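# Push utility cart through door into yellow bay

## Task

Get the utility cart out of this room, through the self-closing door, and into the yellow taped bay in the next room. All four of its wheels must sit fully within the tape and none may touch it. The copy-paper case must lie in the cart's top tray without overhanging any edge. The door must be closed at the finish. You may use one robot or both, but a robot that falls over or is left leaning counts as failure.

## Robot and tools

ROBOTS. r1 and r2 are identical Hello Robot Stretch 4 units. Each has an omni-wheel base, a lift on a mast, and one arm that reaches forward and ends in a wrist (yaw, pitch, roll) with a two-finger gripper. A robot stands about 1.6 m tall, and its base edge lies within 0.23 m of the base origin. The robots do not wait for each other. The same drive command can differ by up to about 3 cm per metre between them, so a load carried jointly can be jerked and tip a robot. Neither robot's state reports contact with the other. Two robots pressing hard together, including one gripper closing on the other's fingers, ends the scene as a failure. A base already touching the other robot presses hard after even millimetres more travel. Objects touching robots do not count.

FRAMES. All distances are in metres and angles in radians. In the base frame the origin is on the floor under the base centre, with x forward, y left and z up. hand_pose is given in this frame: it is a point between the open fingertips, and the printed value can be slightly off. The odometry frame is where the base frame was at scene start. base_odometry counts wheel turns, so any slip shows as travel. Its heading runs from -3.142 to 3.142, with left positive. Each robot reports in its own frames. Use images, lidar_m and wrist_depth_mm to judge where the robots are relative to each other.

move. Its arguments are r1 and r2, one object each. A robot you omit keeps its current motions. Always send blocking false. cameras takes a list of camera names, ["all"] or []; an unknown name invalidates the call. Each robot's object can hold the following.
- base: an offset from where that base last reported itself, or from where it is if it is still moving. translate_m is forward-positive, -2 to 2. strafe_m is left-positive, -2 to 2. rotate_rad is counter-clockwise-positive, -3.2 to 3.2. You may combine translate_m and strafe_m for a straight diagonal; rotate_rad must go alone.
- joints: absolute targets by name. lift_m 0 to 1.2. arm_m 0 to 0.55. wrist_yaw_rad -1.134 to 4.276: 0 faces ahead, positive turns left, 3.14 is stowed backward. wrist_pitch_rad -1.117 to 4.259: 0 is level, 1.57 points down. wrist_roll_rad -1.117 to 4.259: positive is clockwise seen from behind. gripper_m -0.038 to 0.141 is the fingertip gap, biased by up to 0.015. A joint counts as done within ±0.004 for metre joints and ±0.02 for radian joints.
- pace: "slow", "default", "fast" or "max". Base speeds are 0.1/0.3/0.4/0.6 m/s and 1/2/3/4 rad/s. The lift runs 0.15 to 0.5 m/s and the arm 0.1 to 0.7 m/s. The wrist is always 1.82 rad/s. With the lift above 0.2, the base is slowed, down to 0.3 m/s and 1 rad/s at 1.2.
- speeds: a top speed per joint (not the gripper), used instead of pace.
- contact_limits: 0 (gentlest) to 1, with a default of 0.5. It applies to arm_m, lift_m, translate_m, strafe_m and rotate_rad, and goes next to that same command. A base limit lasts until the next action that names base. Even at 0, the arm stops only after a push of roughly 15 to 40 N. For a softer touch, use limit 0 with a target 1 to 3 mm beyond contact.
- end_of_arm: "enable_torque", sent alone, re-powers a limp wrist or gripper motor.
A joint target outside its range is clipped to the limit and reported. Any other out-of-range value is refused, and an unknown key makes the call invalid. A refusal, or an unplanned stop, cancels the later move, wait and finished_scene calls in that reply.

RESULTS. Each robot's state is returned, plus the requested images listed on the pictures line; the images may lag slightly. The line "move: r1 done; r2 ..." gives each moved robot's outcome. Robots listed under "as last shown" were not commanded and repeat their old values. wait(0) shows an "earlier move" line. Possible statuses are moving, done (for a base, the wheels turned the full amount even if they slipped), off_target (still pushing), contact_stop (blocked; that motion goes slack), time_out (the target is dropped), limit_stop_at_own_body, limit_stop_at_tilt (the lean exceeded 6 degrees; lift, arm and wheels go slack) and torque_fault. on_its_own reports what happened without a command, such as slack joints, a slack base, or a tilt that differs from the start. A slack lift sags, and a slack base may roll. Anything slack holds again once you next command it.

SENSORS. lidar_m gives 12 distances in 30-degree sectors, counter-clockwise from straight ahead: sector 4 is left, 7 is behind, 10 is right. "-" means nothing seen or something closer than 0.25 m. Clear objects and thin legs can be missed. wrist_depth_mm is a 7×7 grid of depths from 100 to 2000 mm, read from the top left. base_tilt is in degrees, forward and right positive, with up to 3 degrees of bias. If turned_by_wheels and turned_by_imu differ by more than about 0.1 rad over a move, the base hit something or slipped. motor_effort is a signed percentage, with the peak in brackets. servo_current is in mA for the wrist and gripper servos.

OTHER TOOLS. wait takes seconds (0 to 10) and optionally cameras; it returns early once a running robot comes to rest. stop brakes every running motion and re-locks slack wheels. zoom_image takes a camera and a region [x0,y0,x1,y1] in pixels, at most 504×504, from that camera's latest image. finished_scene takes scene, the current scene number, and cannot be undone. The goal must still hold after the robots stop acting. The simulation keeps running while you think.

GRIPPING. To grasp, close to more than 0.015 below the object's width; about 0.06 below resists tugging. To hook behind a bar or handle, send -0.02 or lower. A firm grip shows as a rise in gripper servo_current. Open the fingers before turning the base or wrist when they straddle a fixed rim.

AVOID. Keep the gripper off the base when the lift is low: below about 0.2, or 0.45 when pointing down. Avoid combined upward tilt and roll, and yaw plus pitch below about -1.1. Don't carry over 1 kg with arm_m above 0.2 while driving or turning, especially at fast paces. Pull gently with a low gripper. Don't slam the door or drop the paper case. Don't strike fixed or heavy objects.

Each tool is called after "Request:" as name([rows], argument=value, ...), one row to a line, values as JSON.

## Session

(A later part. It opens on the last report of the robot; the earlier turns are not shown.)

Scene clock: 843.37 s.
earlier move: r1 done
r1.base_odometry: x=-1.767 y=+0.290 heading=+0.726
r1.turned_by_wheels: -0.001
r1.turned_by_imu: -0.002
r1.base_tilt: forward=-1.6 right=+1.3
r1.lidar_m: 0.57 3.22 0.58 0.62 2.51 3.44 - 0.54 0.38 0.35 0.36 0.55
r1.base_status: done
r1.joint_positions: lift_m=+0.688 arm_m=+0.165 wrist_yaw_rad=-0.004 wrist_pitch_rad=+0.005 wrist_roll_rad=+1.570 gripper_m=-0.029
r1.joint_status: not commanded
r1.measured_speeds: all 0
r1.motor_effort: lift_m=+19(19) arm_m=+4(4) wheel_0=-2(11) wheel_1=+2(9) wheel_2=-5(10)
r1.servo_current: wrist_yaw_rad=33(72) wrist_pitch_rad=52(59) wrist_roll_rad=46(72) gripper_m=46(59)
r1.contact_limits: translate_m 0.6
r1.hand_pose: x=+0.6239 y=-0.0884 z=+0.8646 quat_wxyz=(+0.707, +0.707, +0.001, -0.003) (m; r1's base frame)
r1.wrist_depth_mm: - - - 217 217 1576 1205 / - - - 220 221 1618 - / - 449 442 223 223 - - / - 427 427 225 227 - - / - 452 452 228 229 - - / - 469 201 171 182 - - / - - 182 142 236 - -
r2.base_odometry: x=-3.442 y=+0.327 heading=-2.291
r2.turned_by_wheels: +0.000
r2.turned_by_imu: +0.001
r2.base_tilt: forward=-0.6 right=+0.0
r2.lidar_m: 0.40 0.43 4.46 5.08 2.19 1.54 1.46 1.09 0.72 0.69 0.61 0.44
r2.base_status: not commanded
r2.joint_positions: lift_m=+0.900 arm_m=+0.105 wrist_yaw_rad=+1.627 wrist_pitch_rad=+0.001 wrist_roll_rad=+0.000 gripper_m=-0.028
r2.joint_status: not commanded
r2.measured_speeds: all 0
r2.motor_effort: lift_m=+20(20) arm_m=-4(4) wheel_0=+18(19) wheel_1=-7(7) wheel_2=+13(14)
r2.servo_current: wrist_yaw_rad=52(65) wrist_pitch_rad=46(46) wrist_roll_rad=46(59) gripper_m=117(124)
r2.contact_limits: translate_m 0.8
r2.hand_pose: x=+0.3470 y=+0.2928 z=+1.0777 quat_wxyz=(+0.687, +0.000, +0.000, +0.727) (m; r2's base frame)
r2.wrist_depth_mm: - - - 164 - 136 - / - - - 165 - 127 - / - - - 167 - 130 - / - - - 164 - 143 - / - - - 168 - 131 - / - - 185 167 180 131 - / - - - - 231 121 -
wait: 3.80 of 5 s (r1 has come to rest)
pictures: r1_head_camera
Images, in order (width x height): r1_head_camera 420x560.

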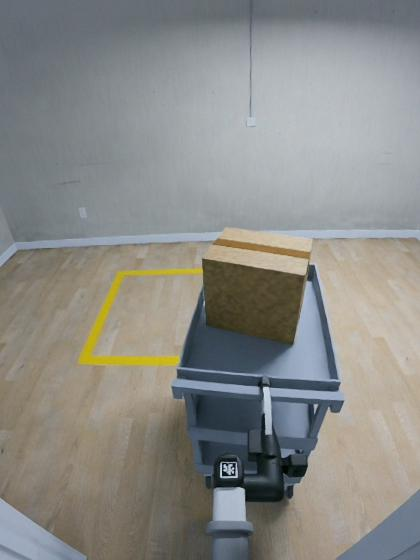

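Request:
move(r1={"base":{"translate_m":0.4,"strafe_m":-0.12},"pace":"slow","contact_limits":{"translate_m":0.6}}, blocking=false)

Request:
wait(seconds=6, cameras=["r1_head_camera"])

Scene clock: 850.33 s.
move: r1 moving
r1.base_odometry: x=-1.755 y=+0.295 heading=+0.726
r1.turned_by_wheels: +0.000
r1.turned_by_imu: +0.000
r1.base_tilt: forward=-1.6 right=+1.2
r1.lidar_m: 0.57 3.20 0.59 0.58 2.54 3.42 - 0.53 0.37 0.35 0.36 0.55
r1.base_status: translate_m moving; strafe_m moving
r1.joint_positions: lift_m=+0.688 arm_m=+0.165 wrist_yaw_rad=-0.004 wrist_pitch_rad=+0.005 wrist_roll_rad=+1.570 gripper_m=-0.029
r1.joint_status: not commanded
r1.measured_speeds: translate_m=+0.049 strafe_m=-0.015 rotate_rad=+0.002 lift_m=+0.000 arm_m=+0.000 wrist_yaw_rad=+0.000 wrist_pitch_rad=+0.000 wrist_roll_rad=+0.000
r1.motor_effort: lift_m=+19(19) arm_m=+4(4) wheel_0=+6(7) wheel_1=+3(5) wheel_2=-10(12)
r1.servo_current: wrist_yaw_rad=26(65) wrist_pitch_rad=39(52) wrist_roll_rad=59(65) gripper_m=52(59)
r1.contact_limits: translate_m 0.6
r1.hand_pose: x=+0.6239 y=-0.0884 z=+0.8646 quat_wxyz=(+0.707, +0.707, +0.001, -0.003) (m; r1's base frame)
r1.wrist_depth_mm: - - - 216 216 1576 1182 / - - - 218 220 1576 - / - 462 449 222 223 - - / - 427 433 224 226 - - / - 449 452 227 229 - - / - 477 204 170 230 - - / - - 182 144 235 - -
r2: as last shown
r2.turned_by_imu: +0.000
r2.lidar_m: 0.39 0.40 4.47 5.09 2.20 1.55 1.42 1.08 0.74 0.69 0.61 0.45
r2.motor_effort: lift_m=+20(20) arm_m=-4(4) wheel_0=+18(19) wheel_1=-7(7) wheel_2=+14(14)
r2.servo_current: wrist_yaw_rad=52(52) wrist_pitch_rad=33(39) wrist_roll_rad=52(59) gripper_m=124(124)
r2.contact_limits: translate_m 0.8
r2.wrist_depth_mm: - - - 164 - 136 - / - - - 165 - 127 - / - - - 167 - 129 - / - - - 165 - 142 - / - - - 169 - 131 - / - - 186 167 180 131 - / - - - - 231 121 -
pictures: none

Scene clock: 855.23 s.
earlier move: r1 done
r1.base_odometry: x=-1.388 y=+0.466 heading=+0.727
r1.turned_by_wheels: +0.001
r1.turned_by_imu: +0.003
r1.base_tilt: forward=-1.6 right=+1.2
r1.lidar_m: 0.54 0.56 2.66 0.69 0.69 3.64 1.02 0.36 0.30 0.33 2.24 0.57
r1.base_status: done
r1.joint_positions: lift_m=+0.688 arm_m=+0.165 wrist_yaw_rad=+0.002 wrist_pitch_rad=+0.005 wrist_roll_rad=+1.570 gripper_m=-0.029
r1.joint_status: not commanded
r1.measured_speeds: all 0
r1.motor_effort: lift_m=+19(19) arm_m=+4(4) wheel_0=+8(13) wheel_1=+5(8) wheel_2=+0(12)
r1.servo_current: wrist_yaw_rad=59(72) wrist_pitch_rad=46(52) wrist_roll_rad=52(65) gripper_m=59(59)
r1.contact_limits: translate_m 0.6
r1.hand_pose: x=+0.6245 y=-0.0868 z=+0.8646 quat_wxyz=(+0.707, +0.707, +0.003, -0.001) (m; r1's base frame)
r1.wrist_depth_mm: - - - 165 226 1464 1138 / - - - 166 227 1756 - / - - 609 227 228 - - / - 424 427 227 229 - - / - 445 449 229 230 - - / - 466 455 182 231 - - / - 480 179 158 234 - -
r2.base_odometry: x=-3.442 y=+0.327 heading=-2.291
r2.turned_by_wheels: +0.000
r2.turned_by_imu: +0.001
r2.base_tilt: forward=-0.7 right=+0.0
r2.lidar_m: 0.39 0.40 4.49 5.11 2.19 1.56 1.46 1.07 0.76 0.70 0.60 0.42
r2.base_status: not commanded
r2.joint_positions: lift_m=+0.900 arm_m=+0.105 wrist_yaw_rad=+1.627 wrist_pitch_rad=+0.001 wrist_roll_rad=+0.000 gripper_m=-0.028
r2.joint_status: not commanded
r2.measured_speeds: all 0
r2.motor_effort: lift_m=+20(20) arm_m=-4(4) wheel_0=+18(19) wheel_1=-7(8) wheel_2=+13(14)
r2.servo_current: wrist_yaw_rad=52(65) wrist_pitch_rad=33(52) wrist_roll_rad=46(65) gripper_m=117(124)
r2.contact_limits: translate_m 0.8
r2.hand_pose: x=+0.3470 y=+0.2928 z=+1.0777 quat_wxyz=(+0.687, +0.000, +0.000, +0.727) (m; r2's base frame)
r2.wrist_depth_mm: - - - 164 - 136 - / - - - 166 - 127 - / - - - 167 - 129 - / - - - 165 - 142 - / - - - 168 - 131 - / - - 185 167 180 131 - / - - - - 232 121 -
wait: 4.90 of 6 s (r1 has come to rest)
pictures: r1_head_camera
Images, in order (width x height): r1_head_camera 420x560.

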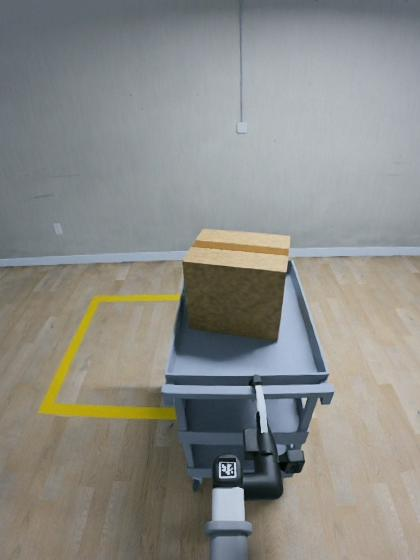

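Request:
move(r1={"base":{"translate_m":0.7,"strafe_m":-0.18},"pace":"slow","contact_limits":{"translate_m":0.6}}, blocking=false)

Request:
wait(seconds=9, cameras=["r1_head_camera"])

Scene clock: 862.20 s.
move: r1 moving
r1.base_odometry: x=-1.377 y=+0.472 heading=+0.727
r1.turned_by_wheels: +0.001
r1.turned_by_imu: +0.001
r1.base_tilt: forward=-1.6 right=+1.3
r1.lidar_m: 0.54 0.57 2.62 0.68 0.71 3.64 1.01 0.38 0.31 0.36 2.24 0.59
r1.base_status: translate_m moving; strafe_m moving
r1.joint_positions: lift_m=+0.688 arm_m=+0.165 wrist_yaw_rad=+0.002 wrist_pitch_rad=+0.005 wrist_roll_rad=+1.570 gripper_m=-0.029
r1.joint_status: not commanded
r1.measured_speeds: translate_m=+0.048 strafe_m=-0.013 rotate_rad=-0.002 lift_m=+0.000 arm_m=+0.000 wrist_yaw_rad=+0.000 wrist_pitch_rad=+0.000 wrist_roll_rad=+0.000
r1.motor_effort: lift_m=+19(19) arm_m=+4(4) wheel_0=+12(13) wheel_1=+6(7) wheel_2=-6(7)
r1.servo_current: wrist_yaw_rad=59(65) wrist_pitch_rad=46(52) wrist_roll_rad=33(59) gripper_m=59(59)
r1.contact_limits: translate_m 0.6
r1.hand_pose: x=+0.6245 y=-0.0868 z=+0.8646 quat_wxyz=(+0.707, +0.707, +0.003, -0.001) (m; r1's base frame)
r1.wrist_depth_mm: - - - 166 225 1499 1118 / - - - 166 228 1661 - / - - 640 226 229 - - / - 427 427 229 229 - - / - 445 445 229 231 - - / - 466 459 183 231 - - / - 477 179 158 232 - -
r2: as last shown
r2.turned_by_imu: +0.000
r2.base_tilt: forward=-0.6 right=+0.0
r2.lidar_m: 0.41 0.40 4.50 5.11 2.22 1.53 1.46 1.03 0.72 0.69 0.63 0.44
r2.motor_effort: lift_m=+20(20) arm_m=-4(4) wheel_0=+19(19) wheel_1=-7(8) wheel_2=+13(14)
r2.servo_current: wrist_yaw_rad=52(52) wrist_pitch_rad=46(46) wrist_roll_rad=59(59) gripper_m=117(124)
r2.contact_limits: translate_m 0.8
r2.wrist_depth_mm: - - - 164 - 136 - / - - - 165 - 127 - / - - - 167 - 129 - / - - - 164 - 142 - / - - - 168 - 131 - / - - 186 167 180 131 - / - - - - 232 121 -
pictures: none

Scene clock: 870.17 s.
earlier move: r1 done
r1.base_odometry: x=-0.746 y=+0.797 heading=+0.727
r1.turned_by_wheels: +0.000
r1.turned_by_imu: +0.000
r1.base_tilt: forward=-1.6 right=+1.3
r1.lidar_m: 0.52 0.53 2.79 2.71 1.17 1.21 0.74 0.80 1.08 1.98 2.05 0.60
r1.base_status: done
r1.joint_positions: lift_m=+0.688 arm_m=+0.165 wrist_yaw_rad=+0.002 wrist_pitch_rad=+0.005 wrist_roll_rad=+1.570 gripper_m=-0.029
r1.joint_status: not commanded
r1.measured_speeds: all 0
r1.motor_effort: lift_m=+19(19) arm_m=+4(4) wheel_0=+4(13) wheel_1=+4(7) wheel_2=-2(7)
r1.servo_current: wrist_yaw_rad=52(65) wrist_pitch_rad=39(59) wrist_roll_rad=59(65) gripper_m=52(65)
r1.contact_limits: translate_m 0.6
r1.hand_pose: x=+0.6245 y=-0.0868 z=+0.8646 quat_wxyz=(+0.707, +0.707, +0.003, -0.001) (m; r1's base frame)
r1.wrist_depth_mm: - - - - 270 279 281 / - - - 196 260 1499 1229 / - - - 189 252 1618 - / - - 580 184 244 - - / - 436 436 179 238 - - / - 433 433 183 230 - - / - 433 178 158 221 - -
r2.base_odometry: x=-3.442 y=+0.327 heading=-2.291
r2.turned_by_wheels: +0.000
r2.turned_by_imu: +0.001
r2.base_tilt: forward=-0.6 right=+0.0
r2.lidar_m: 0.40 0.41 4.46 5.10 2.21 1.55 1.44 1.08 0.76 0.69 0.63 0.45
r2.base_status: not commanded
r2.joint_positions: lift_m=+0.900 arm_m=+0.105 wrist_yaw_rad=+1.627 wrist_pitch_rad=+0.001 wrist_roll_rad=+0.000 gripper_m=-0.028
r2.joint_status: not commanded
r2.measured_speeds: all 0
r2.motor_effort: lift_m=+20(20) arm_m=-4(4) wheel_0=+19(19) wheel_1=-7(8) wheel_2=+14(14)
r2.servo_current: wrist_yaw_rad=52(59) wrist_pitch_rad=46(46) wrist_roll_rad=33(59) gripper_m=117(124)
r2.contact_limits: translate_m 0.8
r2.hand_pose: x=+0.3470 y=+0.2928 z=+1.0777 quat_wxyz=(+0.687, +0.000, +0.000, +0.727) (m; r2's base frame)
r2.wrist_depth_mm: - - - 163 - 136 - / - - - 165 - 127 - / - - - 166 - 130 - / - - - 165 - 142 - / - - - 169 - 131 - / - - 185 167 180 132 - / - - - - 232 120 -
wait: 7.97 of 9 s (r1 has come to rest)
pictures: r1_head_camera
Images, in order (width x height): r1_head_camera 420x560.

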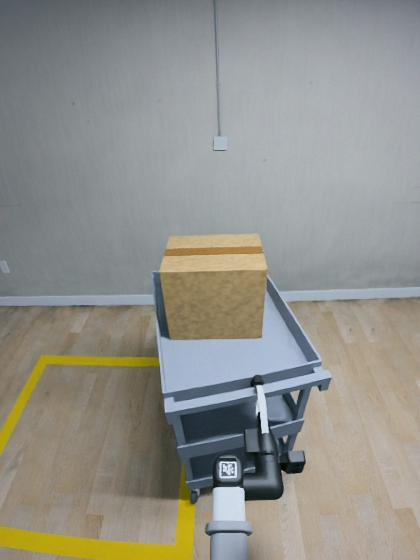

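Request:
move(r1={"base":{"translate_m":-0.5,"strafe_m":0.4},"pace":"slow","contact_limits":{"translate_m":0.6}}, blocking=false)

Request:
wait(seconds=9, cameras=["r1_head_camera"])

Scene clock: 884.93 s.
move: r1 moving
r1.base_odometry: x=-0.759 y=+0.796 heading=+0.727
r1.turned_by_wheels: +0.000
r1.turned_by_imu: +0.000
r1.base_tilt: forward=-1.6 right=+1.3
r1.lidar_m: 0.52 0.52 2.83 2.72 1.15 1.23 0.76 0.78 1.09 1.98 2.07 0.61
r1.base_status: translate_m moving; strafe_m moving
r1.joint_positions: lift_m=+0.688 arm_m=+0.165 wrist_yaw_rad=+0.002 wrist_pitch_rad=+0.005 wrist_roll_rad=+1.570 gripper_m=-0.029
r1.joint_status: not commanded
r1.measured_speeds: translate_m=-0.040 strafe_m=+0.033 rotate_rad=+0.001 lift_m=+0.000 arm_m=+0.000 wrist_yaw_rad=+0.000 wrist_pitch_rad=+0.000 wrist_roll_rad=+0.000
r1.motor_effort: lift_m=+19(19) arm_m=-4(4) wheel_0=-10(10) wheel_1=+3(6) wheel_2=+5(9)
r1.servo_current: wrist_yaw_rad=46(59) wrist_pitch_rad=46(59) wrist_roll_rad=59(59) gripper_m=52(59)
r1.contact_limits: translate_m 0.6
r1.hand_pose: x=+0.6245 y=-0.0868 z=+0.8646 quat_wxyz=(+0.707, +0.707, +0.003, -0.001) (m; r1's base frame)
r1.wrist_depth_mm: - - - - 271 277 281 / - - - 196 260 1499 1182 / - - - 190 251 1618 - / - - 544 185 245 - - / - 436 442 179 238 - - / - 433 436 183 231 - - / - 436 181 165 223 - -
r2: as last shown
r2.turned_by_imu: +0.000
r2.base_tilt: forward=-0.7 right=+0.0
r2.lidar_m: 0.39 0.42 4.45 5.10 2.22 1.53 1.46 1.08 0.74 0.68 0.60 0.43
r2.motor_effort: lift_m=+20(20) arm_m=-4(4) wheel_0=+19(19) wheel_1=-7(7) wheel_2=+14(14)
r2.servo_current: wrist_yaw_rad=52(59) wrist_pitch_rad=39(39) wrist_roll_rad=52(59) gripper_m=124(124)
r2.contact_limits: translate_m 0.8
r2.wrist_depth_mm: - - - 164 - 136 - / - - - 165 - 127 - / - - - 166 - 130 - / - - - 165 - 142 - / - - - 168 - 131 - / - - 186 167 180 131 - / - - - - 232 121 -
pictures: none

Scene clock: 892.07 s.
earlier move: r1 done
r1.base_odometry: x=-1.385 y=+0.763 heading=+0.728
r1.turned_by_wheels: +0.001
r1.turned_by_imu: +0.002
r1.base_tilt: forward=-1.6 right=+1.3
r1.lidar_m: 0.58 2.62 2.42 1.12 0.53 3.62 - 0.69 0.59 1.10 2.48 0.53
r1.base_status: done
r1.joint_positions: lift_m=+0.688 arm_m=+0.165 wrist_yaw_rad=+0.005 wrist_pitch_rad=+0.005 wrist_roll_rad=+1.570 gripper_m=-0.029
r1.joint_status: not commanded
r1.measured_speeds: all 0
r1.motor_effort: lift_m=+19(19) arm_m=-4(4) wheel_0=-2(13) wheel_1=+3(6) wheel_2=+6(13)
r1.servo_current: wrist_yaw_rad=65(72) wrist_pitch_rad=39(59) wrist_roll_rad=52(65) gripper_m=52(59)
r1.contact_limits: translate_m 0.6
r1.hand_pose: x=+0.6247 y=-0.0861 z=+0.8646 quat_wxyz=(+0.707, +0.707, +0.004, +0.000) (m; r1's base frame)
r1.wrist_depth_mm: - - 559 120 179 - - / - 379 382 - 187 - - / - 407 404 - 198 - - / - 445 445 - 211 - - / - 512 496 153 222 - - / - - 525 183 232 1756 - / - - 178 139 177 1464 1281
r2.base_odometry: x=-3.442 y=+0.327 heading=-2.291
r2.turned_by_wheels: +0.000
r2.turned_by_imu: +0.001
r2.base_tilt: forward=-0.6 right=+0.0
r2.lidar_m: 0.40 0.41 4.45 5.11 2.21 1.57 1.45 1.07 0.74 0.69 0.61 0.42
r2.base_status: not commanded
r2.joint_positions: lift_m=+0.900 arm_m=+0.105 wrist_yaw_rad=+1.627 wrist_pitch_rad=+0.001 wrist_roll_rad=+0.000 gripper_m=-0.028
r2.joint_status: not commanded
r2.measured_speeds: all 0
r2.motor_effort: lift_m=+20(20) arm_m=-4(4) wheel_0=+18(19) wheel_1=-7(8) wheel_2=+14(14)
r2.servo_current: wrist_yaw_rad=52(65) wrist_pitch_rad=39(52) wrist_roll_rad=46(59) gripper_m=111(124)
r2.contact_limits: translate_m 0.8
r2.hand_pose: x=+0.3470 y=+0.2928 z=+1.0777 quat_wxyz=(+0.687, +0.000, +0.000, +0.727) (m; r2's base frame)
r2.wrist_depth_mm: - - - 164 - 136 - / - - - 165 - 127 - / - - - 166 - 129 - / - - - 165 - 142 - / - - - 168 - 131 - / - - 185 167 180 131 - / - - - - 231 121 -
wait: 7.13 of 9 s (r1 has come to rest)
pictures: r1_head_camera
Images, in order (width x height): r1_head_camera 420x560.

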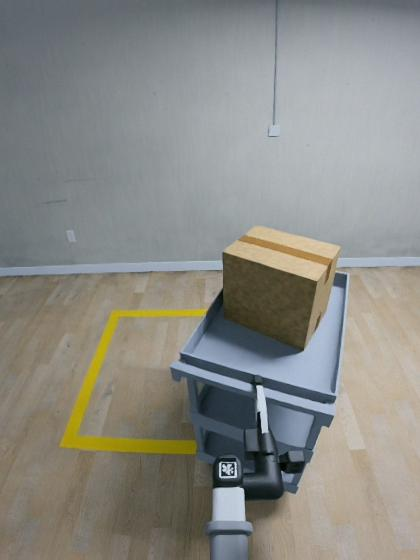

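Request:
move(r1={"base":{"translate_m":0.3,"strafe_m":-0.25},"pace":"slow","contact_limits":{"translate_m":0.6}}, blocking=false)

Request:
wait(seconds=9, cameras=["r1_head_camera"])

Scene clock: 906.83 s.
move: r1 moving
r1.base_odometry: x=-1.372 y=+0.763 heading=+0.728
r1.turned_by_wheels: +0.000
r1.turned_by_imu: +0.000
r1.base_tilt: forward=-1.6 right=+1.3
r1.lidar_m: 0.57 2.60 2.44 1.14 0.56 3.62 - 0.66 0.58 1.16 2.47 0.54
r1.base_status: translate_m moving; strafe_m moving
r1.joint_positions: lift_m=+0.688 arm_m=+0.165 wrist_yaw_rad=+0.005 wrist_pitch_rad=+0.005 wrist_roll_rad=+1.570 gripper_m=-0.029
r1.joint_status: not commanded
r1.measured_speeds: translate_m=+0.040 strafe_m=-0.033 rotate_rad=+0.001 lift_m=+0.000 arm_m=+0.000 wrist_yaw_rad=+0.000 wrist_pitch_rad=+0.000 wrist_roll_rad=+0.000
r1.motor_effort: lift_m=+19(19) arm_m=+4(4) wheel_0=+8(12) wheel_1=-2(3) wheel_2=-6(7)
r1.servo_current: wrist_yaw_rad=52(65) wrist_pitch_rad=52(52) wrist_roll_rad=39(65) gripper_m=59(59)
r1.contact_limits: translate_m 0.6
r1.hand_pose: x=+0.6247 y=-0.0861 z=+0.8646 quat_wxyz=(+0.707, +0.707, +0.004, +0.000) (m; r1's base frame)
r1.wrist_depth_mm: - - - 120 179 - - / - 377 384 - 188 - - / - 399 404 - 198 - - / - 442 442 - 209 - - / - 512 496 152 222 - - / - - 525 184 229 1756 - / - - 178 140 176 1430 1281
r2: as last shown
r2.turned_by_imu: +0.000
r2.base_tilt: forward=-0.7 right=+0.0
r2.lidar_m: 0.40 0.40 4.43 5.10 2.21 1.53 1.45 1.07 0.74 0.68 0.63 0.43
r2.motor_effort: lift_m=+20(20) arm_m=-4(4) wheel_0=+19(19) wheel_1=-7(7) wheel_2=+13(14)
r2.servo_current: wrist_yaw_rad=52(59) wrist_pitch_rad=39(46) wrist_roll_rad=46(52) gripper_m=124(124)
r2.contact_limits: translate_m 0.8
r2.wrist_depth_mm: - - - 163 - 136 - / - - - 165 - 127 - / - - - 166 - 129 - / - - - 165 - 142 - / - - - 169 - 131 - / - - 185 167 179 131 - / - - - - 232 120 -
pictures: none

Scene clock: 911.47 s.
earlier move: r1 done
r1.base_odometry: x=-0.995 y=+0.776 heading=+0.728
r1.turned_by_wheels: +0.000
r1.turned_by_imu: +0.001
r1.base_tilt: forward=-1.6 right=+1.3
r1.lidar_m: 0.56 0.58 2.67 2.31 0.92 3.95 0.92 0.60 0.82 2.13 2.23 0.58
r1.base_status: done
r1.joint_positions: lift_m=+0.688 arm_m=+0.165 wrist_yaw_rad=+0.004 wrist_pitch_rad=+0.005 wrist_roll_rad=+1.570 gripper_m=-0.029
r1.joint_status: not commanded
r1.measured_speeds: all 0
r1.motor_effort: lift_m=+19(19) arm_m=+4(4) wheel_0=+6(14) wheel_1=-1(5) wheel_2=-3(7)
r1.servo_current: wrist_yaw_rad=52(78) wrist_pitch_rad=39(52) wrist_roll_rad=59(65) gripper_m=52(59)
r1.contact_limits: translate_m 0.6
r1.hand_pose: x=+0.6246 y=-0.0863 z=+0.8646 quat_wxyz=(+0.707, +0.707, +0.003, -0.001) (m; r1's base frame)
r1.wrist_depth_mm: - - - 166 227 1537 1160 / - - - 167 228 1618 - / - 418 477 227 228 - - / - 427 427 228 230 - - / - 445 449 230 231 - - / - 462 455 173 230 - - / - 141 178 145 233 - -
r2.base_odometry: x=-3.442 y=+0.327 heading=-2.291
r2.turned_by_wheels: +0.000
r2.turned_by_imu: +0.001
r2.base_tilt: forward=-0.7 right=+0.0
r2.lidar_m: 0.39 0.41 4.46 5.07 2.18 1.55 1.45 1.07 0.74 0.69 0.61 0.43
r2.base_status: not commanded
r2.joint_positions: lift_m=+0.900 arm_m=+0.105 wrist_yaw_rad=+1.627 wrist_pitch_rad=+0.001 wrist_roll_rad=+0.000 gripper_m=-0.028
r2.joint_status: not commanded
r2.measured_speeds: all 0
r2.motor_effort: lift_m=+20(20) arm_m=-4(4) wheel_0=+18(19) wheel_1=-7(8) wheel_2=+13(14)
r2.servo_current: wrist_yaw_rad=52(65) wrist_pitch_rad=39(46) wrist_roll_rad=39(59) gripper_m=111(124)
r2.contact_limits: translate_m 0.8
r2.hand_pose: x=+0.3470 y=+0.2928 z=+1.0777 quat_wxyz=(+0.687, +0.000, +0.000, +0.727) (m; r2's base frame)
r2.wrist_depth_mm: - - - 164 - 136 - / - - - 165 - 127 - / - - - 167 - 129 - / - - - 164 - 142 - / - - - 168 - 131 - / - - 185 167 180 131 - / - - - - 231 121 -
wait: 4.63 of 9 s (r1 has come to rest)
pictures: r1_head_camera
Images, in order (width x height): r1_head_camera 420x560.

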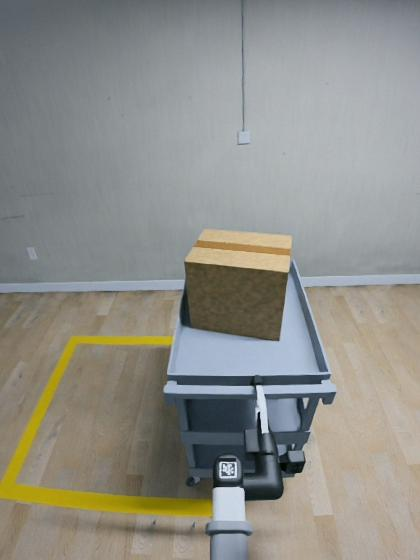

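Request:
move(r1={"joints":{"gripper_m":0.13}}, blocking=false)

Request:
wait(seconds=2.5)

Request:
move(r1={"base":{"translate_m":-0.3}}, blocking=false)

Request:
wait(seconds=5)

Request:
move(r1={"base":{"strafe_m":-1.1},"joints":{"gripper_m":-0.03}}, blocking=false)

Request:
wait(seconds=2.5)

Request:
wait(seconds=6, cameras=["r1_head_camera"])

Scene clock: 922.40 s.
move: r1 moving
r1.base_odometry: x=-0.995 y=+0.776 heading=+0.728
r1.turned_by_wheels: +0.000
r1.turned_by_imu: +0.000
r1.base_tilt: forward=-1.6 right=+1.2
r1.lidar_m: 0.53 0.61 2.69 2.28 0.92 3.97 0.92 0.60 0.82 2.13 2.23 0.58
r1.base_status: not commanded
r1.joint_positions: lift_m=+0.688 arm_m=+0.165 wrist_yaw_rad=+0.003 wrist_pitch_rad=+0.005 wrist_roll_rad=+1.570 gripper_m=-0.004
r1.joint_status: gripper_m moving
r1.measured_speeds: all 0
r1.motor_effort: lift_m=+19(19) arm_m=+4(4) wheel_0=+6(6) wheel_1=-1(1) wheel_2=-3(3)
r1.servo_current: wrist_yaw_rad=33(65) wrist_pitch_rad=46(52) wrist_roll_rad=59(59) gripper_m=72(72)
r1.contact_limits: translate_m 0.6
r1.hand_pose: x=+0.6245 y=-0.0867 z=+0.8646 quat_wxyz=(+0.707, +0.707, +0.003, -0.001) (m; r1's base frame)
r1.wrist_depth_mm: - - - 170 231 1499 1160 / - - - 171 231 1708 - / - 433 508 231 233 - - / - 430 433 232 234 - - / - 445 449 234 234 - - / - 462 462 185 234 - - / - 473 168 156 236 - -
r2: as last shown
r2.turned_by_imu: +0.000
r2.lidar_m: 0.40 0.40 4.44 5.10 2.22 1.54 1.46 1.04 0.75 0.70 0.60 0.43
r2.motor_effort: lift_m=+20(20) arm_m=-3(4) wheel_0=+18(19) wheel_1=-7(8) wheel_2=+13(14)
r2.servo_current: wrist_yaw_rad=59(59) wrist_pitch_rad=46(46) wrist_roll_rad=46(52) gripper_m=117(124)
r2.contact_limits: translate_m 0.8
r2.wrist_depth_mm: - - - 164 - 136 - / - - - 165 - 127 - / - - - 167 - 130 - / - - - 165 - 142 - / - - - 168 - 131 - / - - 185 167 179 131 - / - - - - 232 121 -
pictures: none

Scene clock: 924.27 s.
earlier move: r1 done
r1.base_odometry: x=-0.995 y=+0.776 heading=+0.728
r1.turned_by_wheels: +0.000
r1.turned_by_imu: +0.000
r1.base_tilt: forward=-1.6 right=+1.3
r1.lidar_m: 0.54 0.60 2.65 2.29 0.94 3.96 0.88 0.63 0.84 2.13 2.21 0.59
r1.base_status: not commanded
r1.joint_positions: lift_m=+0.688 arm_m=+0.165 wrist_yaw_rad=+0.003 wrist_pitch_rad=+0.005 wrist_roll_rad=+1.570 gripper_m=+0.130
r1.joint_status: all done
r1.measured_speeds: all 0
r1.motor_effort: lift_m=+19(19) arm_m=+4(4) wheel_0=+5(6) wheel_1=-1(1) wheel_2=-3(3)
r1.servo_current: wrist_yaw_rad=33(72) wrist_pitch_rad=52(52) wrist_roll_rad=65(65) gripper_m=46(104)
r1.contact_limits: translate_m 0.6
r1.hand_pose: x=+0.6245 y=-0.0867 z=+0.8646 quat_wxyz=(+0.707, +0.707, +0.003, -0.001) (m; r1's base frame)
r1.wrist_depth_mm: - - - 173 234 1499 1118 / - - - 173 233 1661 - / - - 433 174 234 - - / - 433 436 235 236 - - / - 449 449 175 237 - - / - 459 459 186 236 - - / - 473 159 176 181 - -
r2.base_odometry: x=-3.442 y=+0.327 heading=-2.291
r2.turned_by_wheels: +0.000
r2.turned_by_imu: +0.000
r2.base_tilt: forward=-0.7 right=+0.0
r2.lidar_m: 0.40 0.39 4.49 5.10 2.17 1.52 1.44 1.06 0.74 0.69 0.64 0.44
r2.base_status: not commanded
r2.joint_positions: lift_m=+0.900 arm_m=+0.105 wrist_yaw_rad=+1.627 wrist_pitch_rad=+0.001 wrist_roll_rad=+0.000 gripper_m=-0.028
r2.joint_status: not commanded
r2.measured_speeds: all 0
r2.motor_effort: lift_m=+20(20) arm_m=-4(4) wheel_0=+19(19) wheel_1=-7(8) wheel_2=+14(14)
r2.servo_current: wrist_yaw_rad=39(59) wrist_pitch_rad=39(46) wrist_roll_rad=46(59) gripper_m=117(124)
r2.contact_limits: translate_m 0.8
r2.hand_pose: x=+0.3470 y=+0.2928 z=+1.0777 quat_wxyz=(+0.687, +0.000, +0.000, +0.727) (m; r2's base frame)
r2.wrist_depth_mm: - - - 164 - 135 - / - - - 165 - 127 - / - - - 167 - 129 - / - - - 165 - 142 - / - - - 169 - 131 - / - - 186 167 180 131 - / - - - - 231 121 -
wait: 1.87 of 2.5 s (r1 has come to rest)
pictures: none

Scene clock: 924.77 s.
move: r1 moving
r1.base_odometry: x=-1.018 y=+0.755 heading=+0.728
r1.turned_by_wheels: +0.000
r1.turned_by_imu: +0.000
r1.base_tilt: forward=-1.6 right=+1.3
r1.lidar_m: 0.59 0.63 2.68 2.18 0.91 3.85 0.92 0.60 0.78 2.11 2.20 0.61
r1.base_status: translate_m moving
r1.joint_positions: lift_m=+0.688 arm_m=+0.165 wrist_yaw_rad=+0.002 wrist_pitch_rad=+0.002 wrist_roll_rad=+1.570 gripper_m=+0.130
r1.joint_status: not commanded
r1.measured_speeds: translate_m=-0.121 strafe_m=-0.003 rotate_rad=-0.002 lift_m=+0.000 arm_m=+0.000 wrist_yaw_rad=+0.000 wrist_pitch_rad=+0.000 wrist_roll_rad=+0.000
r1.motor_effort: lift_m=+18(19) arm_m=+4(4) wheel_0=-6(7) wheel_1=-5(6) wheel_2=+9(9)
r1.servo_current: wrist_yaw_rad=46(59) wrist_pitch_rad=46(52) wrist_roll_rad=33(59) gripper_m=33(46)
r1.hand_pose: x=+0.6245 y=-0.0868 z=+0.8655 quat_wxyz=(+0.707, +0.707, +0.002, +0.000) (m; r1's base frame)
r1.wrist_depth_mm: - - - 202 263 271 291 / - - - 202 262 1661 - / - - 530 262 262 - - / - 455 462 263 264 - - / - 473 480 263 264 - - / - 195 496 263 263 189 - / - 508 517 147 264 - -
r2: as last shown
r2.lidar_m: 0.40 0.40 4.46 5.08 2.22 1.55 1.44 1.06 0.74 0.68 0.61 0.40
r2.motor_effort: lift_m=+20(20) arm_m=-4(4) wheel_0=+18(19) wheel_1=-7(7) wheel_2=+14(14)
r2.servo_current: wrist_yaw_rad=46(59) wrist_pitch_rad=46(46) wrist_roll_rad=46(59) gripper_m=111(124)
r2.contact_limits: translate_m 0.8
r2.wrist_depth_mm: - - - 164 - 136 - / - - - 165 - 127 - / - - - 167 - 130 - / - - - 165 - 143 - / - - - 168 - 131 - / - - 185 167 180 131 - / - - - - 232 121 -
pictures: none

Scene clock: 926.73 s.
earlier move: r1 done
r1.base_odometry: x=-1.219 y=+0.576 heading=+0.728
r1.turned_by_wheels: +0.000
r1.turned_by_imu: +0.000
r1.base_tilt: forward=-1.6 right=+1.3
r1.lidar_m: 0.86 2.60 2.69 1.11 0.77 3.68 0.92 0.37 0.38 1.08 2.23 0.88
r1.base_status: done
r1.joint_positions: lift_m=+0.688 arm_m=+0.165 wrist_yaw_rad=+0.002 wrist_pitch_rad=+0.002 wrist_roll_rad=+1.570 gripper_m=+0.130
r1.joint_status: not commanded
r1.measured_speeds: all 0
r1.motor_effort: lift_m=+18(19) arm_m=+4(4) wheel_0=-3(9) wheel_1=-2(8) wheel_2=+1(10)
r1.servo_current: wrist_yaw_rad=72(78) wrist_pitch_rad=39(52) wrist_roll_rad=52(65) gripper_m=46(52)
r1.hand_pose: x=+0.6245 y=-0.0868 z=+0.8655 quat_wxyz=(+0.707, +0.707, +0.002, +0.000) (m; r1's base frame)
r1.wrist_depth_mm: - - - - - 1708 1205 / - - - - - 1499 1138 / - - - 525 - - 544 / - - 732 535 - - 539 / - - 759 732 1138 - 539 / - 211 768 778 211 196 539 / - - - 147 - - 539
r2.base_odometry: x=-3.442 y=+0.327 heading=-2.291
r2.turned_by_wheels: +0.000
r2.turned_by_imu: +0.000
r2.base_tilt: forward=-0.7 right=+0.0
r2.lidar_m: 0.40 0.39 4.45 5.12 2.19 1.57 1.45 1.07 0.74 0.69 0.61 0.44
r2.base_status: not commanded
r2.joint_positions: lift_m=+0.900 arm_m=+0.105 wrist_yaw_rad=+1.627 wrist_pitch_rad=+0.001 wrist_roll_rad=+0.000 gripper_m=-0.028
r2.joint_status: not commanded
r2.measured_speeds: all 0
r2.motor_effort: lift_m=+20(20) arm_m=-4(4) wheel_0=+19(19) wheel_1=-7(8) wheel_2=+14(14)
r2.servo_current: wrist_yaw_rad=39(59) wrist_pitch_rad=46(46) wrist_roll_rad=39(59) gripper_m=111(124)
r2.contact_limits: translate_m 0.8
r2.hand_pose: x=+0.3470 y=+0.2928 z=+1.0777 quat_wxyz=(+0.687, +0.000, +0.000, +0.727) (m; r2's base frame)
r2.wrist_depth_mm: - - - 164 - 136 - / - - - 165 - 127 - / - - - 167 - 130 - / - - - 165 - 142 - / - - - 168 - 131 - / - - 186 167 180 132 - / - - - - 231 120 -
wait: 1.97 of 5 s (r1 has come to rest)
pictures: none

Scene clock: 927.23 s.
move: r1 moving
r1.base_odometry: x=-1.195 y=+0.549 heading=+0.728
r1.turned_by_wheels: +0.000
r1.turned_by_imu: +0.000
r1.base_tilt: forward=-1.6 right=+1.2
r1.lidar_m: 0.84 2.61 2.71 1.11 0.80 3.73 0.76 0.35 0.38 1.09 2.18 0.90
r1.base_status: strafe_m moving
r1.joint_positions: lift_m=+0.688 arm_m=+0.165 wrist_yaw_rad=+0.002 wrist_pitch_rad=+0.002 wrist_roll_rad=+1.570 gripper_m=+0.117
r1.joint_status: gripper_m moving
r1.measured_speeds: translate_m=+0.001 strafe_m=-0.141 rotate_rad=-0.003 lift_m=+0.000 arm_m=+0.000 wrist_yaw_rad=+0.000 wrist_pitch_rad=+0.000 wrist_roll_rad=+0.000
r1.motor_effort: lift_m=+18(18) arm_m=+4(4) wheel_0=+8(9) wheel_1=-7(11) wheel_2=+0(1)
r1.servo_current: wrist_yaw_rad=46(65) wrist_pitch_rad=46(46) wrist_roll_rad=46(65) gripper_m=91(91)
r1.hand_pose: x=+0.6245 y=-0.0868 z=+0.8655 quat_wxyz=(+0.707, +0.707, +0.002, +0.000) (m; r1's base frame)
r1.wrist_depth_mm: - - - - - 1756 1205 / - - - - - 1708 1205 / - - - 525 1098 535 530 / - - 768 525 - - 539 / - - 750 473 1138 - 539 / - - 759 768 198 - 539 / - - - 144 - - 539
r2: as last shown
r2.base_tilt: forward=-0.6 right=+0.0
r2.lidar_m: 0.39 0.40 4.49 5.09 2.23 1.55 1.45 1.06 0.75 0.69 0.64 0.43
r2.motor_effort: lift_m=+20(20) arm_m=-4(4) wheel_0=+18(19) wheel_1=-7(7) wheel_2=+14(14)
r2.servo_current: wrist_yaw_rad=39(52) wrist_pitch_rad=39(46) wrist_roll_rad=39(59) gripper_m=117(124)
r2.contact_limits: translate_m 0.8
r2.wrist_depth_mm: - - - 164 - 136 - / - - - 165 - 127 - / - - - 166 - 130 - / - - - 164 - 142 - / - - - 168 - 131 - / - - 186 168 180 131 - / - - - - 232 120 -
pictures: none

Scene clock: 929.73 s.
earlier move: r1 moving
r1.base_odometry: x=-0.723 y=+0.020 heading=+0.728
r1.turned_by_wheels: +0.000
r1.turned_by_imu: -0.005
r1.base_tilt: forward=-1.6 right=+1.2
r1.lidar_m: 2.52 0.96 1.20 1.48 0.39 0.26 0.25 0.28 0.37 1.03 1.46 1.98
r1.base_status: strafe_m moving
r1.joint_positions: lift_m=+0.688 arm_m=+0.165 wrist_yaw_rad=+0.002 wrist_pitch_rad=+0.002 wrist_roll_rad=+1.570 gripper_m=-0.029
r1.joint_status: all done
r1.measured_speeds: translate_m=+0.000 strafe_m=-0.301 rotate_rad=+0.000 lift_m=+0.000 arm_m=+0.000 wrist_yaw_rad=+0.000 wrist_pitch_rad=+0.000 wrist_roll_rad=+0.000
r1.motor_effort: lift_m=+18(19) arm_m=+4(4) wheel_0=+5(11) wheel_1=-8(11) wheel_2=-1(2)
r1.servo_current: wrist_yaw_rad=46(65) wrist_pitch_rad=39(52) wrist_roll_rad=46(65) gripper_m=65(130)
r1.hand_pose: x=+0.6245 y=-0.0868 z=+0.8655 quat_wxyz=(+0.707, +0.707, +0.002, +0.000) (m; r1's base frame)
r1.wrist_depth_mm: - - - - - 1661 1229 / - - - - - 1708 1229 / - - - - - 1808 1229 / - - - - - 1808 1229 / - - - - - 1808 1229 / - - 208 198 - 1808 1255 / - - 179 - 158 1576 1205
r2.base_odometry: x=-3.442 y=+0.327 heading=-2.291
r2.turned_by_wheels: +0.000
r2.turned_by_imu: +0.000
r2.base_tilt: forward=-0.7 right=+0.0
r2.lidar_m: 0.39 0.40 4.44 5.11 2.18 1.52 1.45 1.07 0.72 0.66 0.62 0.43
r2.base_status: not commanded
r2.joint_positions: lift_m=+0.900 arm_m=+0.105 wrist_yaw_rad=+1.627 wrist_pitch_rad=+0.001 wrist_roll_rad=+0.000 gripper_m=-0.028
r2.joint_status: not commanded
r2.measured_speeds: all 0
r2.motor_effort: lift_m=+20(20) arm_m=-4(4) wheel_0=+19(19) wheel_1=-7(7) wheel_2=+14(14)
r2.servo_current: wrist_yaw_rad=52(65) wrist_pitch_rad=46(46) wrist_roll_rad=52(59) gripper_m=117(124)
r2.contact_limits: translate_m 0.8
r2.hand_pose: x=+0.3470 y=+0.2928 z=+1.0777 quat_wxyz=(+0.687, +0.000, +0.000, +0.727) (m; r2's base frame)
r2.wrist_depth_mm: - - - 164 - 136 - / - - - 165 - 127 - / - - - 167 - 130 - / - - - 165 - 142 - / - - - 168 - 131 - / - - 185 167 180 131 - / - - - - 232 120 -
wait: 2.50 s; no rest
pictures: none

Scene clock: 931.73 s.
earlier move: r1 done
r1.base_odometry: x=-0.487 y=-0.245 heading=+0.728
r1.turned_by_wheels: +0.000
r1.turned_by_imu: -0.002
r1.base_tilt: forward=-1.6 right=+1.3
r1.lidar_m: 2.50 1.17 1.25 1.83 0.39 0.26 0.25 0.27 0.40 1.03 1.08 1.43
r1.base_status: done
r1.joint_positions: lift_m=+0.688 arm_m=+0.165 wrist_yaw_rad=+0.002 wrist_pitch_rad=+0.002 wrist_roll_rad=+1.570 gripper_m=-0.029
r1.joint_status: all done
r1.measured_speeds: all 0
r1.motor_effort: lift_m=+18(19) arm_m=+4(4) wheel_0=+1(11) wheel_1=+0(11) wheel_2=+0(2)
r1.servo_current: wrist_yaw_rad=52(72) wrist_pitch_rad=46(52) wrist_roll_rad=46(72) gripper_m=59(130)
r1.hand_pose: x=+0.6245 y=-0.0868 z=+0.8655 quat_wxyz=(+0.707, +0.707, +0.002, +0.000) (m; r1's base frame)
r1.wrist_depth_mm: - - - - - 1708 1205 / - - - - - 1708 1229 / - - - - - 1756 1255 / - - - - - 1808 1255 / - - - - - 1756 1229 / - - 210 198 - 1808 1255 / - - 179 - 165 1537 1255
r2.base_odometry: x=-3.442 y=+0.327 heading=-2.291
r2.turned_by_wheels: +0.000
r2.turned_by_imu: +0.000
r2.base_tilt: forward=-0.7 right=+0.0
r2.lidar_m: 0.41 0.41 4.43 5.10 2.20 1.56 1.45 1.08 0.75 0.68 0.61 0.42
r2.base_status: not commanded
r2.joint_positions: lift_m=+0.900 arm_m=+0.105 wrist_yaw_rad=+1.627 wrist_pitch_rad=+0.001 wrist_roll_rad=+0.000 gripper_m=-0.028
r2.joint_status: not commanded
r2.measured_speeds: all 0
r2.motor_effort: lift_m=+20(20) arm_m=-4(4) wheel_0=+18(19) wheel_1=-7(7) wheel_2=+14(14)
r2.servo_current: wrist_yaw_rad=46(65) wrist_pitch_rad=39(52) wrist_roll_rad=46(59) gripper_m=111(124)
r2.contact_limits: translate_m 0.8
r2.hand_pose: x=+0.3470 y=+0.2928 z=+1.0777 quat_wxyz=(+0.687, +0.000, +0.000, +0.727) (m; r2's base frame)
r2.wrist_depth_mm: - - - 164 - 136 - / - - - 165 - 127 - / - - - 166 - 130 - / - - - 165 - 142 - / - - - 168 - 131 - / - - 185 167 179 131 - / - - - - 232 121 -
wait: 2.00 of 6 s (r1 has come to rest)
pictures: r1_head_camera
Images, in order (width x height): r1_head_camera 420x560.

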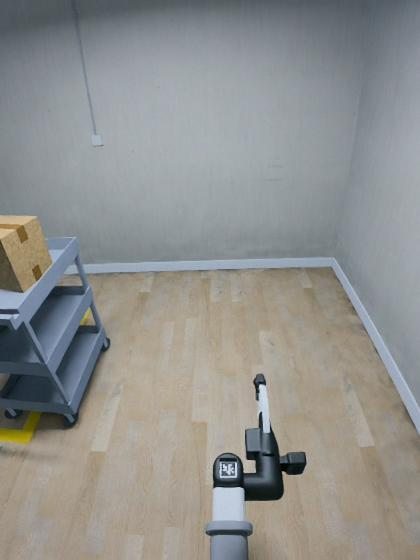

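Request:
move(r1={"base":{"translate_m":1.02,"strafe_m":-0.25}}, blocking=false)

Request:
wait(seconds=8)

Request:
move(r1={"base":{"rotate_rad":1.571},"joints":{"lift_m":0.55}}, blocking=false)

Request:
wait(seconds=2.5)

Request:
wait(seconds=3, cameras=["r1_head_camera"])

Scene clock: 941.77 s.
move: r1 moving
r1.base_odometry: x=-0.459 y=-0.230 heading=+0.728
r1.turned_by_wheels: +0.000
r1.turned_by_imu: +0.000
r1.base_tilt: forward=-1.6 right=+1.2
r1.lidar_m: 2.49 1.16 1.17 1.81 0.43 0.32 0.26 0.28 0.43 1.02 1.07 1.46
r1.base_status: translate_m moving; strafe_m moving
r1.joint_positions: lift_m=+0.688 arm_m=+0.165 wrist_yaw_rad=+0.002 wrist_pitch_rad=+0.002 wrist_roll_rad=+1.570 gripper_m=-0.029
r1.joint_status: not commanded
r1.measured_speeds: translate_m=+0.122 strafe_m=-0.031 rotate_rad=+0.000 lift_m=+0.000 arm_m=+0.000 wrist_yaw_rad=+0.000 wrist_pitch_rad=+0.000 wrist_roll_rad=+0.000
r1.motor_effort: lift_m=+18(18) arm_m=+4(4) wheel_0=+8(9) wheel_1=+6(6) wheel_2=-9(9)
r1.servo_current: wrist_yaw_rad=46(65) wrist_pitch_rad=39(52) wrist_roll_rad=46(65) gripper_m=59(65)
r1.hand_pose: x=+0.6245 y=-0.0868 z=+0.8655 quat_wxyz=(+0.707, +0.707, +0.002, +0.000) (m; r1's base frame)
r1.wrist_depth_mm: - - - - - 1756 1205 / - - - - - 1708 1229 / - - - - - 1808 1229 / - - - - - 1756 1255 / - - - - - 1756 1229 / - - 208 198 - 1808 1255 / - - 179 - 165 1576 1281
r2: as last shown
r2.base_tilt: forward=-0.6 right=+0.0
r2.lidar_m: 0.39 0.41 4.47 5.11 2.21 1.53 1.44 1.05 0.74 0.68 0.63 0.42
r2.motor_effort: lift_m=+20(20) arm_m=-3(4) wheel_0=+19(19) wheel_1=-7(7) wheel_2=+14(14)
r2.servo_current: wrist_yaw_rad=39(59) wrist_pitch_rad=39(39) wrist_roll_rad=39(65) gripper_m=117(124)
r2.contact_limits: translate_m 0.8
r2.wrist_depth_mm: - - - 164 - 136 - / - - - 165 - 127 - / - - - 166 - 129 - / - - - 165 - 142 - / - - - 168 - 131 - / - - 186 167 180 131 - / - - - - 233 121 -
pictures: none

Scene clock: 946.23 s.
earlier move: r1 done
r1.base_odometry: x=+0.441 y=+0.247 heading=+0.728
r1.turned_by_wheels: +0.000
r1.turned_by_imu: -0.001
r1.base_tilt: forward=-1.6 right=+1.3
r1.lidar_m: 1.49 1.57 1.08 0.99 2.46 1.32 1.24 1.16 0.81 0.77 0.80 1.11
r1.base_status: done
r1.joint_positions: lift_m=+0.688 arm_m=+0.165 wrist_yaw_rad=+0.002 wrist_pitch_rad=+0.002 wrist_roll_rad=+1.570 gripper_m=-0.029
r1.joint_status: not commanded
r1.measured_speeds: all 0
r1.motor_effort: lift_m=+18(19) arm_m=+4(4) wheel_0=+1(11) wheel_1=+1(7) wheel_2=+2(11)
r1.servo_current: wrist_yaw_rad=26(72) wrist_pitch_rad=39(52) wrist_roll_rad=46(65) gripper_m=65(72)
r1.hand_pose: x=+0.6245 y=-0.0868 z=+0.8655 quat_wxyz=(+0.707, +0.707, +0.002, +0.000) (m; r1's base frame)
r1.wrist_depth_mm: - - - - - - - / - - - - - - 1118 / - - - - - - 1118 / - - - - - - 1138 / - - - - - - 1118 / - - 181 199 173 - - / - 136 158 - 150 - -
r2.base_odometry: x=-3.442 y=+0.327 heading=-2.291
r2.turned_by_wheels: +0.000
r2.turned_by_imu: +0.001
r2.base_tilt: forward=-0.7 right=+0.0
r2.lidar_m: 0.40 0.40 4.49 5.10 2.19 1.54 1.45 1.08 0.74 0.69 0.64 0.43
r2.base_status: not commanded
r2.joint_positions: lift_m=+0.900 arm_m=+0.105 wrist_yaw_rad=+1.627 wrist_pitch_rad=+0.001 wrist_roll_rad=+0.000 gripper_m=-0.028
r2.joint_status: not commanded
r2.measured_speeds: all 0
r2.motor_effort: lift_m=+20(20) arm_m=-4(4) wheel_0=+19(19) wheel_1=-7(8) wheel_2=+13(14)
r2.servo_current: wrist_yaw_rad=39(59) wrist_pitch_rad=46(46) wrist_roll_rad=52(65) gripper_m=117(124)
r2.contact_limits: translate_m 0.8
r2.hand_pose: x=+0.3470 y=+0.2928 z=+1.0777 quat_wxyz=(+0.687, +0.000, +0.000, +0.727) (m; r2's base frame)
r2.wrist_depth_mm: - - - 164 - 136 - / - - - 165 - 127 - / - - - 166 - 130 - / - - - 165 - 143 - / - - - 168 - 131 - / - - 186 167 180 131 - / - - - - 231 121 -
wait: 4.47 of 8 s (r1 has come to rest)
pictures: none

Scene clock: 946.73 s.
move: r1 moving
r1.base_odometry: x=+0.441 y=+0.247 heading=+0.980
r1.turned_by_wheels: +0.252
r1.turned_by_imu: +0.253
r1.base_tilt: forward=-1.6 right=+1.3
r1.lidar_m: 1.52 1.76 1.02 1.03 1.52 1.26 1.27 0.94 0.77 0.77 0.89 1.50
r1.base_status: rotate_rad moving
r1.joint_positions: lift_m=+0.650 arm_m=+0.165 wrist_yaw_rad=+0.002 wrist_pitch_rad=+0.002 wrist_roll_rad=+1.570 gripper_m=-0.029
r1.joint_status: lift_m moving
r1.measured_speeds: translate_m=+0.001 strafe_m=-0.001 rotate_rad=+0.975 lift_m=-0.146 arm_m=+0.000 wrist_yaw_rad=+0.000 wrist_pitch_rad=+0.000 wrist_roll_rad=+0.000
r1.motor_effort: lift_m=+9(17) arm_m=+4(4) wheel_0=-7(9) wheel_1=-7(9) wheel_2=-6(8)
r1.servo_current: wrist_yaw_rad=39(65) wrist_pitch_rad=46(52) wrist_roll_rad=46(52) gripper_m=59(65)
r1.hand_pose: x=+0.6244 y=-0.0869 z=+0.8280 quat_wxyz=(+0.707, +0.707, +0.002, +0.000) (m; r1's base frame)
r1.wrist_depth_mm: - - - - - - - / - - - - - - 1060 / - - - - - - 1060 / - - - - - - 1078 / - - - - - - 1138 / - - 180 198 173 - 1138 / - 136 159 - 150 - 1182
r2: as last shown
r2.turned_by_imu: +0.000
r2.base_tilt: forward=-0.6 right=+0.0
r2.lidar_m: 0.40 0.41 4.45 5.10 2.19 1.55 1.44 1.09 0.74 0.69 0.62 0.43
r2.motor_effort: lift_m=+20(20) arm_m=-4(4) wheel_0=+19(19) wheel_1=-7(7) wheel_2=+14(14)
r2.servo_current: wrist_yaw_rad=46(52) wrist_pitch_rad=39(46) wrist_roll_rad=46(65) gripper_m=117(124)
r2.contact_limits: translate_m 0.8
r2.wrist_depth_mm: - - - 164 - 136 - / - - - 166 - 127 - / - - - 166 - 130 - / - - - 165 - 142 - / - - - 168 - 131 - / - - 185 167 180 131 - / - - - - 232 121 -
pictures: none

Scene clock: 948.30 s.
earlier move: r1 done
r1.base_odometry: x=+0.441 y=+0.247 heading=+2.298
r1.turned_by_wheels: +1.318
r1.turned_by_imu: +1.326
r1.base_tilt: forward=-1.6 right=+1.3
r1.lidar_m: 1.03 2.45 1.35 1.26 1.15 0.80 0.75 0.80 1.08 1.49 1.56 1.05
r1.base_status: done
r1.joint_positions: lift_m=+0.550 arm_m=+0.165 wrist_yaw_rad=+0.002 wrist_pitch_rad=+0.002 wrist_roll_rad=+1.570 gripper_m=-0.029
r1.joint_status: all done
r1.measured_speeds: all 0
r1.motor_effort: lift_m=+13(17) arm_m=-4(4) wheel_0=-2(10) wheel_1=-3(9) wheel_2=-1(8)
r1.servo_current: wrist_yaw_rad=39(72) wrist_pitch_rad=39(52) wrist_roll_rad=39(65) gripper_m=65(65)
r1.hand_pose: x=+0.6245 y=-0.0869 z=+0.7280 quat_wxyz=(+0.707, +0.707, +0.002, +0.000) (m; r1's base frame)
r1.wrist_depth_mm: - - - - - 1397 809 / - - 707 - - - - / - 723 715 - - - - / - 750 741 - - - - / - - - - - 1025 - / - - 187 198 173 1308 960 / - - 176 - 165 1255 1078
r2.base_odometry: x=-3.442 y=+0.327 heading=-2.291
r2.turned_by_wheels: +0.000
r2.turned_by_imu: +0.000
r2.base_tilt: forward=-0.6 right=+0.0
r2.lidar_m: 0.37 0.40 4.43 5.11 2.21 1.53 1.45 1.06 0.76 0.68 0.62 0.43
r2.base_status: not commanded
r2.joint_positions: lift_m=+0.900 arm_m=+0.105 wrist_yaw_rad=+1.627 wrist_pitch_rad=+0.001 wrist_roll_rad=+0.000 gripper_m=-0.028
r2.joint_status: not commanded
r2.measured_speeds: all 0
r2.motor_effort: lift_m=+20(20) arm_m=-4(5) wheel_0=+19(19) wheel_1=-7(8) wheel_2=+14(14)
r2.servo_current: wrist_yaw_rad=46(59) wrist_pitch_rad=39(52) wrist_roll_rad=46(65) gripper_m=117(124)
r2.contact_limits: translate_m 0.8
r2.hand_pose: x=+0.3470 y=+0.2928 z=+1.0777 quat_wxyz=(+0.687, +0.000, +0.000, +0.727) (m; r2's base frame)
r2.wrist_depth_mm: - - - 164 - 136 - / - - - 166 - 127 - / - - - 167 - 130 - / - - - 165 - 143 - / - - - 168 - 131 - / - - 186 167 180 131 - / - - - - 233 121 -
wait: 1.57 of 2.5 s (r1 has come to rest)
pictures: none

Scene clock: 951.30 s.
r1.base_odometry: x=+0.441 y=+0.247 heading=+2.298
r1.turned_by_wheels: +0.000
r1.turned_by_imu: +0.000
r1.base_tilt: forward=-1.6 right=+1.3
r1.lidar_m: 1.01 2.43 1.33 1.26 1.13 0.82 0.76 0.79 1.13 1.50 1.55 1.05
r1.base_status: done
r1.joint_positions: lift_m=+0.550 arm_m=+0.165 wrist_yaw_rad=+0.002 wrist_pitch_rad=+0.002 wrist_roll_rad=+1.570 gripper_m=-0.029
r1.joint_status: all done
r1.measured_speeds: all 0
r1.motor_effort: lift_m=+13(17) arm_m=-4(4) wheel_0=-3(10) wheel_1=-2(9) wheel_2=-1(8)
r1.servo_current: wrist_yaw_rad=39(72) wrist_pitch_rad=39(52) wrist_roll_rad=59(65) gripper_m=59(65)
r1.hand_pose: x=+0.6245 y=-0.0869 z=+0.7280 quat_wxyz=(+0.707, +0.707, +0.002, +0.000) (m; r1's base frame)
r1.wrist_depth_mm: - - - - - 1430 809 / - - 715 - - - - / - 732 715 - - - - / - 741 741 - - - - / - - - - - 1025 - / - - 187 199 173 1336 960 / - - 176 - 165 1229 1060
r2.base_odometry: x=-3.442 y=+0.327 heading=-2.291
r2.turned_by_wheels: +0.000
r2.turned_by_imu: +0.000
r2.base_tilt: forward=-0.7 right=+0.0
r2.lidar_m: 0.40 0.41 4.46 5.11 2.16 1.56 1.46 1.07 0.72 0.68 0.62 0.42
r2.base_status: not commanded
r2.joint_positions: lift_m=+0.900 arm_m=+0.105 wrist_yaw_rad=+1.627 wrist_pitch_rad=+0.001 wrist_roll_rad=+0.000 gripper_m=-0.028
r2.joint_status: not commanded
r2.measured_speeds: all 0
r2.motor_effort: lift_m=+20(20) arm_m=-4(5) wheel_0=+19(19) wheel_1=-7(8) wheel_2=+14(14)
r2.servo_current: wrist_yaw_rad=59(59) wrist_pitch_rad=46(52) wrist_roll_rad=52(65) gripper_m=117(124)
r2.contact_limits: translate_m 0.8
r2.hand_pose: x=+0.3470 y=+0.2928 z=+1.0777 quat_wxyz=(+0.687, +0.000, +0.000, +0.727) (m; r2's base frame)
r2.wrist_depth_mm: - - - 164 - 136 - / - - - 165 - 127 - / - - - 166 - 130 - / - - - 165 - 142 - / - - - 168 - 131 - / - - 186 167 180 131 - / - - - - 232 121 -
wait: 3.00 s; at rest by 0.27 s
pictures: r1_head_camera
Images, in order (width x height): r1_head_camera 420x560.

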